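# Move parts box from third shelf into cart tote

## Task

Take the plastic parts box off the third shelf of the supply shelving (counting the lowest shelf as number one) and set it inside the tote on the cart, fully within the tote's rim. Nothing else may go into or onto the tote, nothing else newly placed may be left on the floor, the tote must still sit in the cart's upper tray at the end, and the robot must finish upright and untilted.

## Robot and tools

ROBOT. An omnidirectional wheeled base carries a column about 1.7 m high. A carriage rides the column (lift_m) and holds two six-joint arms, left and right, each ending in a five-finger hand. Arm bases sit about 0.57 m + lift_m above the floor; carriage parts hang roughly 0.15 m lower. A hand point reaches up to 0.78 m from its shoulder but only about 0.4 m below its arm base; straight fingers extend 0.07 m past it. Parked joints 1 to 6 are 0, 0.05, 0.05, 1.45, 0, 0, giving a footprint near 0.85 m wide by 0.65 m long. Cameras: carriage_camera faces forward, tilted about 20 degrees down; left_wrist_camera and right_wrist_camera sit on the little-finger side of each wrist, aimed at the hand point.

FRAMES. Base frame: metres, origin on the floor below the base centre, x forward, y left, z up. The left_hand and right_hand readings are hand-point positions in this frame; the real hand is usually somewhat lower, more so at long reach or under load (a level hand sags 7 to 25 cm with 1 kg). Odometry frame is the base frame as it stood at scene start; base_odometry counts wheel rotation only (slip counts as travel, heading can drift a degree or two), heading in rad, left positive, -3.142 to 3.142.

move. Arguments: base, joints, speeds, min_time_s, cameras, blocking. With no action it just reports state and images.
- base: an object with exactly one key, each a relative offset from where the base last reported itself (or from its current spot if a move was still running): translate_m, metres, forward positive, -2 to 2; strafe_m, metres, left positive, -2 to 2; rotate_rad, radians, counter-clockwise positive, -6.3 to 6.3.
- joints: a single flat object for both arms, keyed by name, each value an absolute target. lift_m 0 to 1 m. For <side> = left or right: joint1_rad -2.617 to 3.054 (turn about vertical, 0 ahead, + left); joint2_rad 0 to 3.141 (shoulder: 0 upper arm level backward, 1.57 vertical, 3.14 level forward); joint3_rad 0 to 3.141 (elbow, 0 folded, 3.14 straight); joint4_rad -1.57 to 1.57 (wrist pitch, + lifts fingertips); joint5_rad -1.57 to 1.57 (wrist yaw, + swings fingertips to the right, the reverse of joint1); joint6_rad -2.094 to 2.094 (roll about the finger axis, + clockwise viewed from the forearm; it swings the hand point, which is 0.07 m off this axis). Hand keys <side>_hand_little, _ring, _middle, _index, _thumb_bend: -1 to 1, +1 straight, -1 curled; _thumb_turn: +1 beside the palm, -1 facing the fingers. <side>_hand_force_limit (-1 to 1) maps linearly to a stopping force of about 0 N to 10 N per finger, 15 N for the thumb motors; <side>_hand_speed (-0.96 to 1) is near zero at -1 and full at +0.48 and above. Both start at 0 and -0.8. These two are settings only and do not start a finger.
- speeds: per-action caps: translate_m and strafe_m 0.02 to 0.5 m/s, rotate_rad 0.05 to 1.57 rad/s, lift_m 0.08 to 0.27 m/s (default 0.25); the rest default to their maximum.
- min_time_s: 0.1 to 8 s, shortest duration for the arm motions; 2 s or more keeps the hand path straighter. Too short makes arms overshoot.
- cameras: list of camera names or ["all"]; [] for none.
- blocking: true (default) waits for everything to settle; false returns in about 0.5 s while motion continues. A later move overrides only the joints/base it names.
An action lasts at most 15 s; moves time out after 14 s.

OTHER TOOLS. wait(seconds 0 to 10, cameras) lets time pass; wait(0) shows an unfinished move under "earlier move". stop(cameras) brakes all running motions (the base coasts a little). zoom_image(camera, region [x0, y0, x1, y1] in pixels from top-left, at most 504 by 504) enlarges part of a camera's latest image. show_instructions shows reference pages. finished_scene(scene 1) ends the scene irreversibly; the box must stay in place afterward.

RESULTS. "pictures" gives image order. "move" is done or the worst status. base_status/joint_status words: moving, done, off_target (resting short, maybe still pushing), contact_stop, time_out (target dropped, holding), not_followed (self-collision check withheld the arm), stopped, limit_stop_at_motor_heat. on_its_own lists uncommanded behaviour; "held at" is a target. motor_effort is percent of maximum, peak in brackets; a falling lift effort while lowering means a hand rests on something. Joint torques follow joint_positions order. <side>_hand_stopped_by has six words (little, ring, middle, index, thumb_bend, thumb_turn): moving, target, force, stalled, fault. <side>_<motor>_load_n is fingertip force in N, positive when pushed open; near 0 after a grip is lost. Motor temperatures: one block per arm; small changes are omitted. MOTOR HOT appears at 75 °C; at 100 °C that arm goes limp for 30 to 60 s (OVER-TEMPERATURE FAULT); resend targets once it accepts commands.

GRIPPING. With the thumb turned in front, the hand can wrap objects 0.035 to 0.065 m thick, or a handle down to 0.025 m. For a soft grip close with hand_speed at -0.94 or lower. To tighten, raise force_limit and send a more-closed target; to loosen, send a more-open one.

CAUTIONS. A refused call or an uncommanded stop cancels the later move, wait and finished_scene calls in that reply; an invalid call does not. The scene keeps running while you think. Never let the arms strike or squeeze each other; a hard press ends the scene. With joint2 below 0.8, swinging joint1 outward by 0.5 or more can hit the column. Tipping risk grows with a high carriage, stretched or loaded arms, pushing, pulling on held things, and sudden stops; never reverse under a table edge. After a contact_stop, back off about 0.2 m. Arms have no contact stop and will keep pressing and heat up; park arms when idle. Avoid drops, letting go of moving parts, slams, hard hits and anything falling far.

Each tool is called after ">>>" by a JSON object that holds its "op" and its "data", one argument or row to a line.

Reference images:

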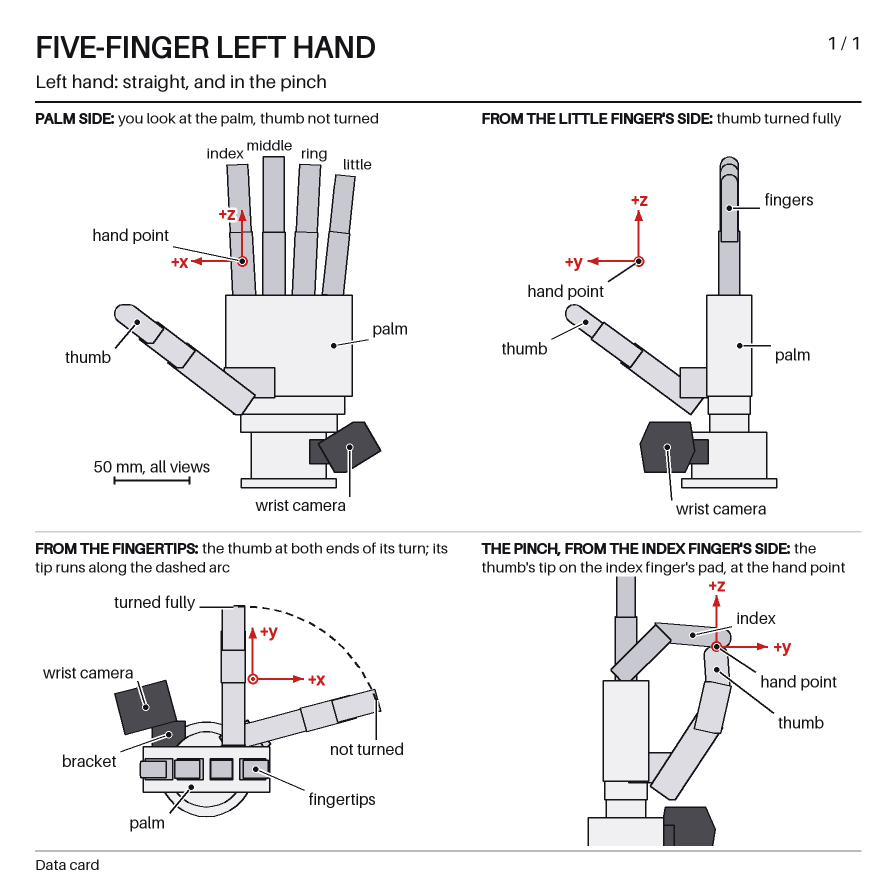

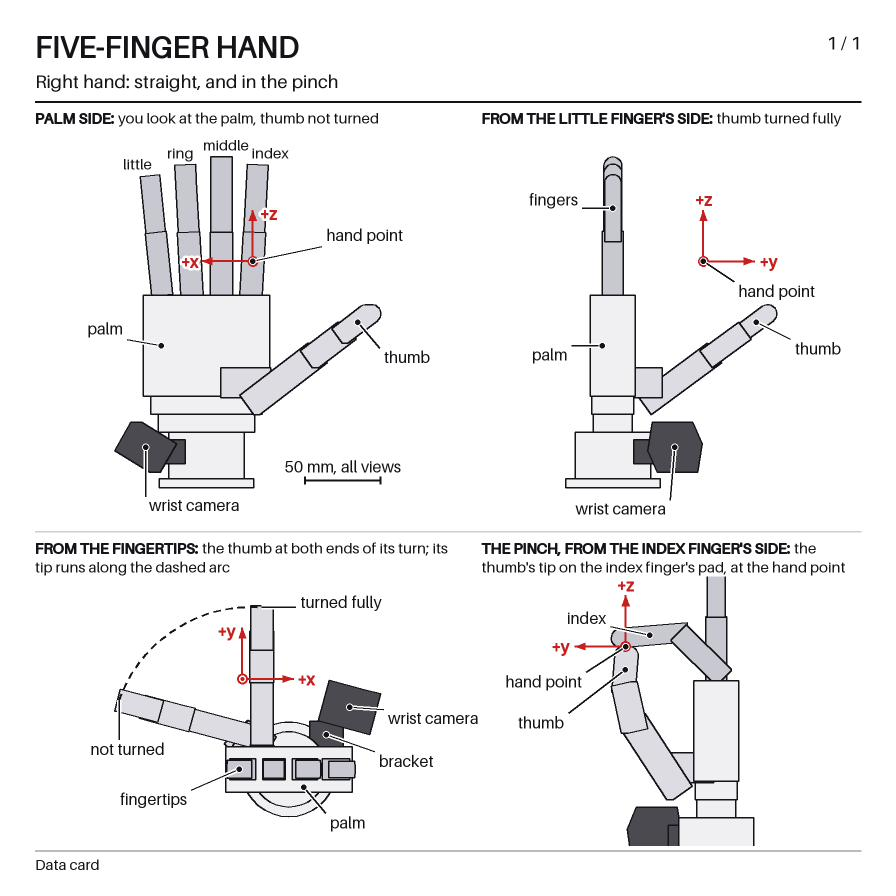

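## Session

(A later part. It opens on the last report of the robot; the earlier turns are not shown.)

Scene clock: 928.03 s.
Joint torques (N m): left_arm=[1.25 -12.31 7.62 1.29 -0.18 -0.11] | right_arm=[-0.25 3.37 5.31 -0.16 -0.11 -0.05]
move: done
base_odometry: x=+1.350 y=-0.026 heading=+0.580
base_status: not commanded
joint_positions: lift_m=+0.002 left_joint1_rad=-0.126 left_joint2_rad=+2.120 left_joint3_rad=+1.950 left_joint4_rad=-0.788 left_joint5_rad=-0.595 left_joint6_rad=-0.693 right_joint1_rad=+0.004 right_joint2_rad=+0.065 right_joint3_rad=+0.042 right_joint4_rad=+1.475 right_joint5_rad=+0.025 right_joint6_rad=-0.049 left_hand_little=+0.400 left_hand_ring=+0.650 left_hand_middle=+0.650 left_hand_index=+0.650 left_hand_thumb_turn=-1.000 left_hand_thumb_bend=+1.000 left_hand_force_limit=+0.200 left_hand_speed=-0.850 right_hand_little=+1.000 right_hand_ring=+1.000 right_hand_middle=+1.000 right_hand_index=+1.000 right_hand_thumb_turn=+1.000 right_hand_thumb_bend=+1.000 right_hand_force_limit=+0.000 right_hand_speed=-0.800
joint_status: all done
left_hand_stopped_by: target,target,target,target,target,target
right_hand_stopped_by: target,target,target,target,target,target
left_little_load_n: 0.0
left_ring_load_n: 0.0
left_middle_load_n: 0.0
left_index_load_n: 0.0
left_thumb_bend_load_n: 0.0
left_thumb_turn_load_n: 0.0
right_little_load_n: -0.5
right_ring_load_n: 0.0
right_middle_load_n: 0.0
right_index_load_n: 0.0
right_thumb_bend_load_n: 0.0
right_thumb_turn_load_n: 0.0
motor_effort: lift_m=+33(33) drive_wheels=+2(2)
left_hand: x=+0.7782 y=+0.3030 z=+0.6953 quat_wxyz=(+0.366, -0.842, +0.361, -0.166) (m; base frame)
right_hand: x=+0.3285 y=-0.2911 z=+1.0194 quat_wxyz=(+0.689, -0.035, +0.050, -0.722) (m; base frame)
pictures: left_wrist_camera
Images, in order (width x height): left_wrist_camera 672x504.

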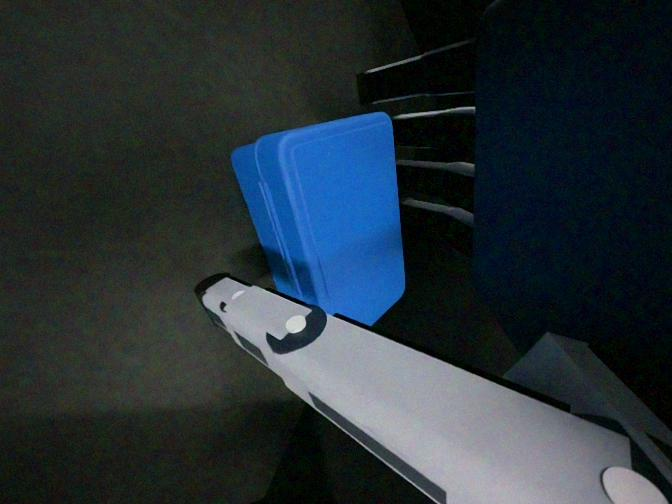

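>>> {"op": "move", "data": {
  "joints": {"lift_m": 0.05},
  "speeds": {"lift_m": 0.08},
  "cameras": ["carriage_camera","left_wrist_camera"]
}}

Scene clock: 930.97 s.
Joint torques (N m): left_arm=[0.95 -12.38 7.64 1.28 -0.19 -0.1] | right_arm=[-0.25 3.36 5.3 -0.16 -0.11 -0.05]
move: done
base_odometry: x=+1.350 y=-0.026 heading=+0.580
base_status: not commanded
joint_positions: lift_m=+0.050 left_joint1_rad=-0.123 left_joint2_rad=+2.120 left_joint3_rad=+1.950 left_joint4_rad=-0.786 left_joint5_rad=-0.594 left_joint6_rad=-0.693 right_joint1_rad=+0.004 right_joint2_rad=+0.065 right_joint3_rad=+0.042 right_joint4_rad=+1.475 right_joint5_rad=+0.025 right_joint6_rad=-0.049 left_hand_little=+0.400 left_hand_ring=+0.650 left_hand_middle=+0.650 left_hand_index=+0.650 left_hand_thumb_turn=-1.000 left_hand_thumb_bend=+1.000 left_hand_force_limit=+0.200 left_hand_speed=-0.850 right_hand_little=+1.000 right_hand_ring=+1.000 right_hand_middle=+1.000 right_hand_index=+1.000 right_hand_thumb_turn=+1.000 right_hand_thumb_bend=+1.000 right_hand_force_limit=+0.000 right_hand_speed=-0.800
joint_status: all done
left_hand_stopped_by: target,target,target,target,target,target
right_hand_stopped_by: target,target,target,target,target,target
left_little_load_n: 0.0
left_ring_load_n: 0.0
left_middle_load_n: 0.0
left_index_load_n: 0.0
left_thumb_bend_load_n: 0.0
left_thumb_turn_load_n: 0.0
right_little_load_n: 0.0
right_ring_load_n: 0.0
right_middle_load_n: 0.0
right_index_load_n: 0.0
right_thumb_bend_load_n: 0.0
right_thumb_turn_load_n: 0.0
motor_effort: lift_m=+32(40) drive_wheels=+1(3)
left_hand: x=+0.7788 y=+0.3044 z=+0.7439 quat_wxyz=(+0.366, -0.842, +0.360, -0.166) (m; base frame)
right_hand: x=+0.3285 y=-0.2911 z=+1.0679 quat_wxyz=(+0.689, -0.035, +0.050, -0.722) (m; base frame)
pictures: carriage_camera, left_wrist_camera
Images, in order (width x height): carriage_camera 672x504, left_wrist_camera 672x504.

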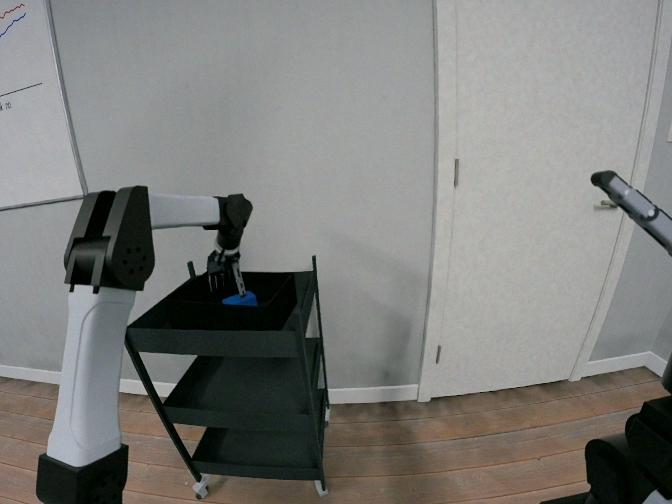

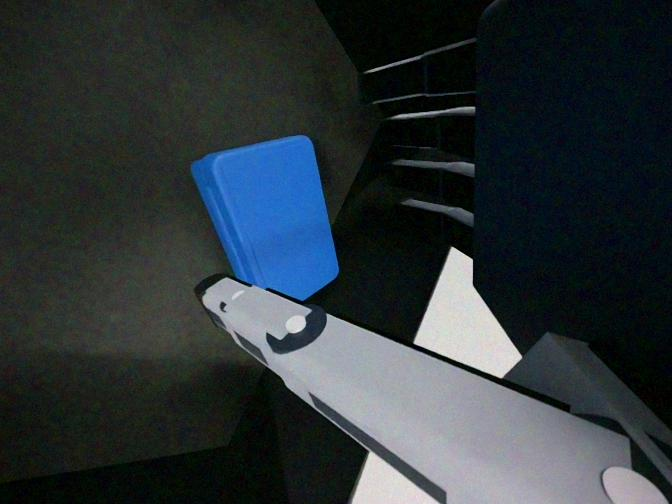

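Box stays on the tote floor. Raise out fully.

>>> {"op": "move", "data": {
  "joints": {"lift_m": 0.32},
  "speeds": {"lift_m": 0.15},
  "cameras": ["carriage_camera","left_wrist_camera"]
}}

>>> {"op": "zoom_image", "data": {
  "camera": "carriage_camera",
  "region": [120, 280, 360, 460]
}}

Scene clock: 934.97 s.
Joint torques (N m): left_arm=[0.98 -12.4 7.64 1.27 -0.2 -0.1] | right_arm=[-0.27 3.37 5.3 -0.16 -0.1 -0.05]
move: done
base_odometry: x=+1.350 y=-0.026 heading=+0.580
base_status: not commanded
joint_positions: lift_m=+0.320 left_joint1_rad=-0.123 left_joint2_rad=+2.121 left_joint3_rad=+1.950 left_joint4_rad=-0.785 left_joint5_rad=-0.593 left_joint6_rad=-0.693 right_joint1_rad=+0.004 right_joint2_rad=+0.065 right_joint3_rad=+0.042 right_joint4_rad=+1.475 right_joint5_rad=+0.025 right_joint6_rad=-0.049 left_hand_little=+0.400 left_hand_ring=+0.650 left_hand_middle=+0.650 left_hand_index=+0.650 left_hand_thumb_turn=-1.000 left_hand_thumb_bend=+1.000 left_hand_force_limit=+0.200 left_hand_speed=-0.850 right_hand_little=+1.000 right_hand_ring=+1.000 right_hand_middle=+1.000 right_hand_index=+1.000 right_hand_thumb_turn=+1.000 right_hand_thumb_bend=+1.000 right_hand_force_limit=+0.000 right_hand_speed=-0.800
joint_status: all done
left_hand_stopped_by: target,target,target,target,target,target
right_hand_stopped_by: target,target,target,target,target,target
left_little_load_n: 0.0
left_ring_load_n: 0.0
left_middle_load_n: 0.0
left_index_load_n: 0.0
left_thumb_bend_load_n: 0.0
left_thumb_turn_load_n: 0.0
right_little_load_n: 0.0
right_ring_load_n: 0.0
right_middle_load_n: 0.0
right_index_load_n: 0.0
right_thumb_bend_load_n: 0.0
right_thumb_turn_load_n: 0.0
motor_effort: lift_m=+33(43) drive_wheels=+1(3)
left_hand: x=+0.7792 y=+0.3043 z=+1.0139 quat_wxyz=(+0.366, -0.842, +0.359, -0.167) (m; base frame)
right_hand: x=+0.3285 y=-0.2911 z=+1.3379 quat_wxyz=(+0.689, -0.035, +0.050, -0.722) (m; base frame)
pictures: carriage_camera, left_wrist_camera
Images, in order (width x height): carriage_camera 672x504, left_wrist_camera 672x504.

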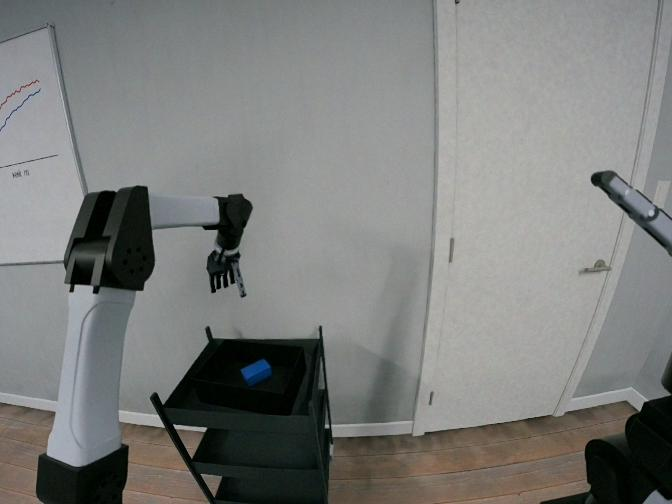

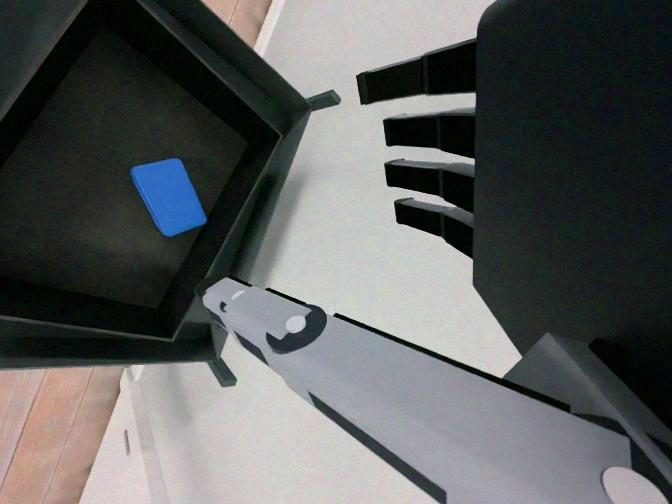

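Scaled by 2.100 from the camera's 672x504 image, which has a finer 960x720 frame.

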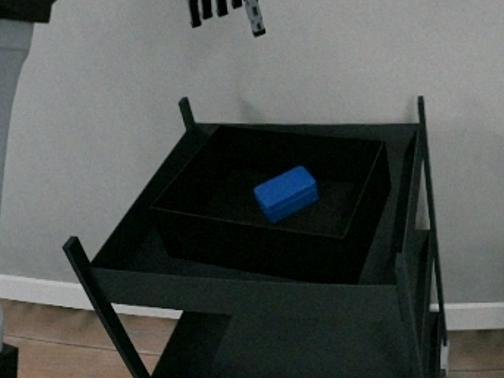

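>>> {"op": "move", "data": {
  "base": {"translate_m": -0.35},
  "speeds": {"translate_m": 0.2},
  "cameras": ["carriage_camera"]
}}

>>> {"op": "move", "data": {
  "joints": {"left_joint1_rad": 0.1, "left_joint2_rad": 1.4, "left_joint3_rad": 1.4},
  "min_time_s": 3,
  "cameras": ["carriage_camera"]
}}

>>> {"op": "zoom_image", "data": {
  "camera": "carriage_camera",
  "region": [150, 230, 390, 430]
}}

Scene clock: 942.10 s.
Joint torques (N m): left_arm=[0.95 -12.4 7.68 1.26 -0.2 -0.1] | right_arm=[-0.27 3.37 5.27 -0.15 -0.1 -0.05]
move: done
base_odometry: x=+1.057 y=-0.218 heading=+0.580
base_status: done
joint_positions: lift_m=+0.320 left_joint1_rad=-0.123 left_joint2_rad=+2.121 left_joint3_rad=+1.950 left_joint4_rad=-0.785 left_joint5_rad=-0.593 left_joint6_rad=-0.693 right_joint1_rad=+0.004 right_joint2_rad=+0.065 right_joint3_rad=+0.042 right_joint4_rad=+1.475 right_joint5_rad=+0.025 right_joint6_rad=-0.049 left_hand_little=+0.400 left_hand_ring=+0.650 left_hand_middle=+0.650 left_hand_index=+0.650 left_hand_thumb_turn=-1.000 left_hand_thumb_bend=+1.000 left_hand_force_limit=+0.200 left_hand_speed=-0.850 right_hand_little=+1.000 right_hand_ring=+1.000 right_hand_middle=+1.000 right_hand_index=+1.000 right_hand_thumb_turn=+1.000 right_hand_thumb_bend=+1.000 right_hand_force_limit=+0.000 right_hand_speed=-0.800
joint_status: not commanded
left_hand_stopped_by: target,target,target,target,target,target
right_hand_stopped_by: target,target,target,target,target,target
left_little_load_n: 0.0
left_ring_load_n: 0.0
left_middle_load_n: 0.0
left_index_load_n: 0.0
left_thumb_bend_load_n: 0.0
left_thumb_turn_load_n: 0.0
right_little_load_n: 0.0
right_ring_load_n: 0.0
right_middle_load_n: 0.0
right_index_load_n: 0.0
right_thumb_bend_load_n: 0.0
right_thumb_turn_load_n: 0.0
motor_effort: lift_m=+33(33) drive_wheels=-2(11)
left_hand: x=+0.7792 y=+0.3044 z=+1.0139 quat_wxyz=(+0.366, -0.842, +0.359, -0.167) (m; base frame)
right_hand: x=+0.3286 y=-0.2911 z=+1.3379 quat_wxyz=(+0.689, -0.035, +0.050, -0.722) (m; base frame)
pictures: carriage_camera
Images, in order (width x height): carriage_camera 672x504.

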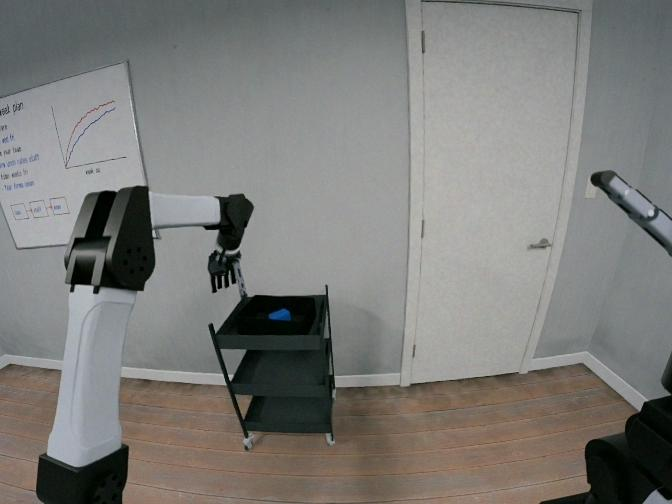

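Scene clock: 945.40 s.
Joint torques (N m): left_arm=[0.96 -8.31 6.13 1.47 -0.15 -0.11] | right_arm=[-0.27 3.37 5.3 -0.15 -0.11 -0.06]
move: done
base_odometry: x=+1.057 y=-0.218 heading=+0.580
base_status: not commanded
joint_positions: lift_m=+0.320 left_joint1_rad=+0.091 left_joint2_rad=+1.421 left_joint3_rad=+1.413 left_joint4_rad=-0.785 left_joint5_rad=-0.592 left_joint6_rad=-0.693 right_joint1_rad=+0.004 right_joint2_rad=+0.065 right_joint3_rad=+0.042 right_joint4_rad=+1.475 right_joint5_rad=+0.025 right_joint6_rad=-0.049 left_hand_little=+0.400 left_hand_ring=+0.650 left_hand_middle=+0.650 left_hand_index=+0.650 left_hand_thumb_turn=-1.000 left_hand_thumb_bend=+1.000 left_hand_force_limit=+0.200 left_hand_speed=-0.850 right_hand_little=+1.000 right_hand_ring=+1.000 right_hand_middle=+1.000 right_hand_index=+1.000 right_hand_thumb_turn=+1.000 right_hand_thumb_bend=+1.000 right_hand_force_limit=+0.000 right_hand_speed=-0.800
joint_status: all done
left_hand_stopped_by: target,target,target,target,target,target
right_hand_stopped_by: target,target,target,target,target,target
left_little_load_n: -0.5
left_ring_load_n: 0.0
left_middle_load_n: 0.0
left_index_load_n: 0.0
left_thumb_bend_load_n: 0.0
left_thumb_turn_load_n: 0.0
right_little_load_n: 0.0
right_ring_load_n: 0.0
right_middle_load_n: 0.0
right_index_load_n: 0.0
right_thumb_bend_load_n: 0.0
right_thumb_turn_load_n: 0.0
motor_effort: lift_m=+33(33) drive_wheels=-1(2)
left_hand: x=+0.6222 y=+0.4074 z=+1.1151 quat_wxyz=(+0.408, -0.860, +0.237, -0.195) (m; base frame)
right_hand: x=+0.3286 y=-0.2911 z=+1.3379 quat_wxyz=(+0.689, -0.035, +0.050, -0.722) (m; base frame)
pictures: carriage_camera
Images, in order (width x height): carriage_camera 672x504.

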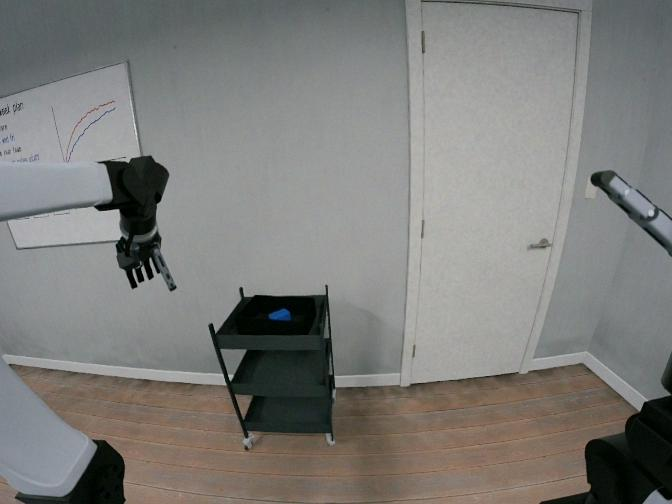

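Scaled by 2.100 from the camera's 672x504 image, which has a finer 960x720 frame.

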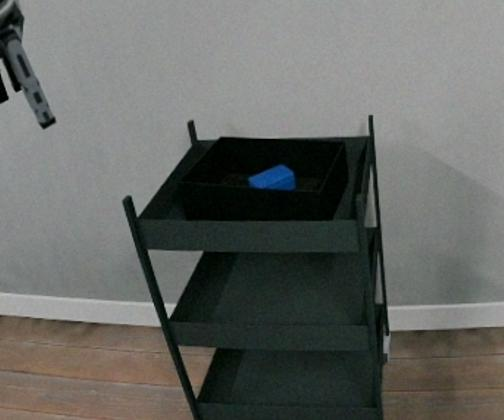

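>>> {"op": "finished_scene", "data": {

}}

The scene is finished: the task was done.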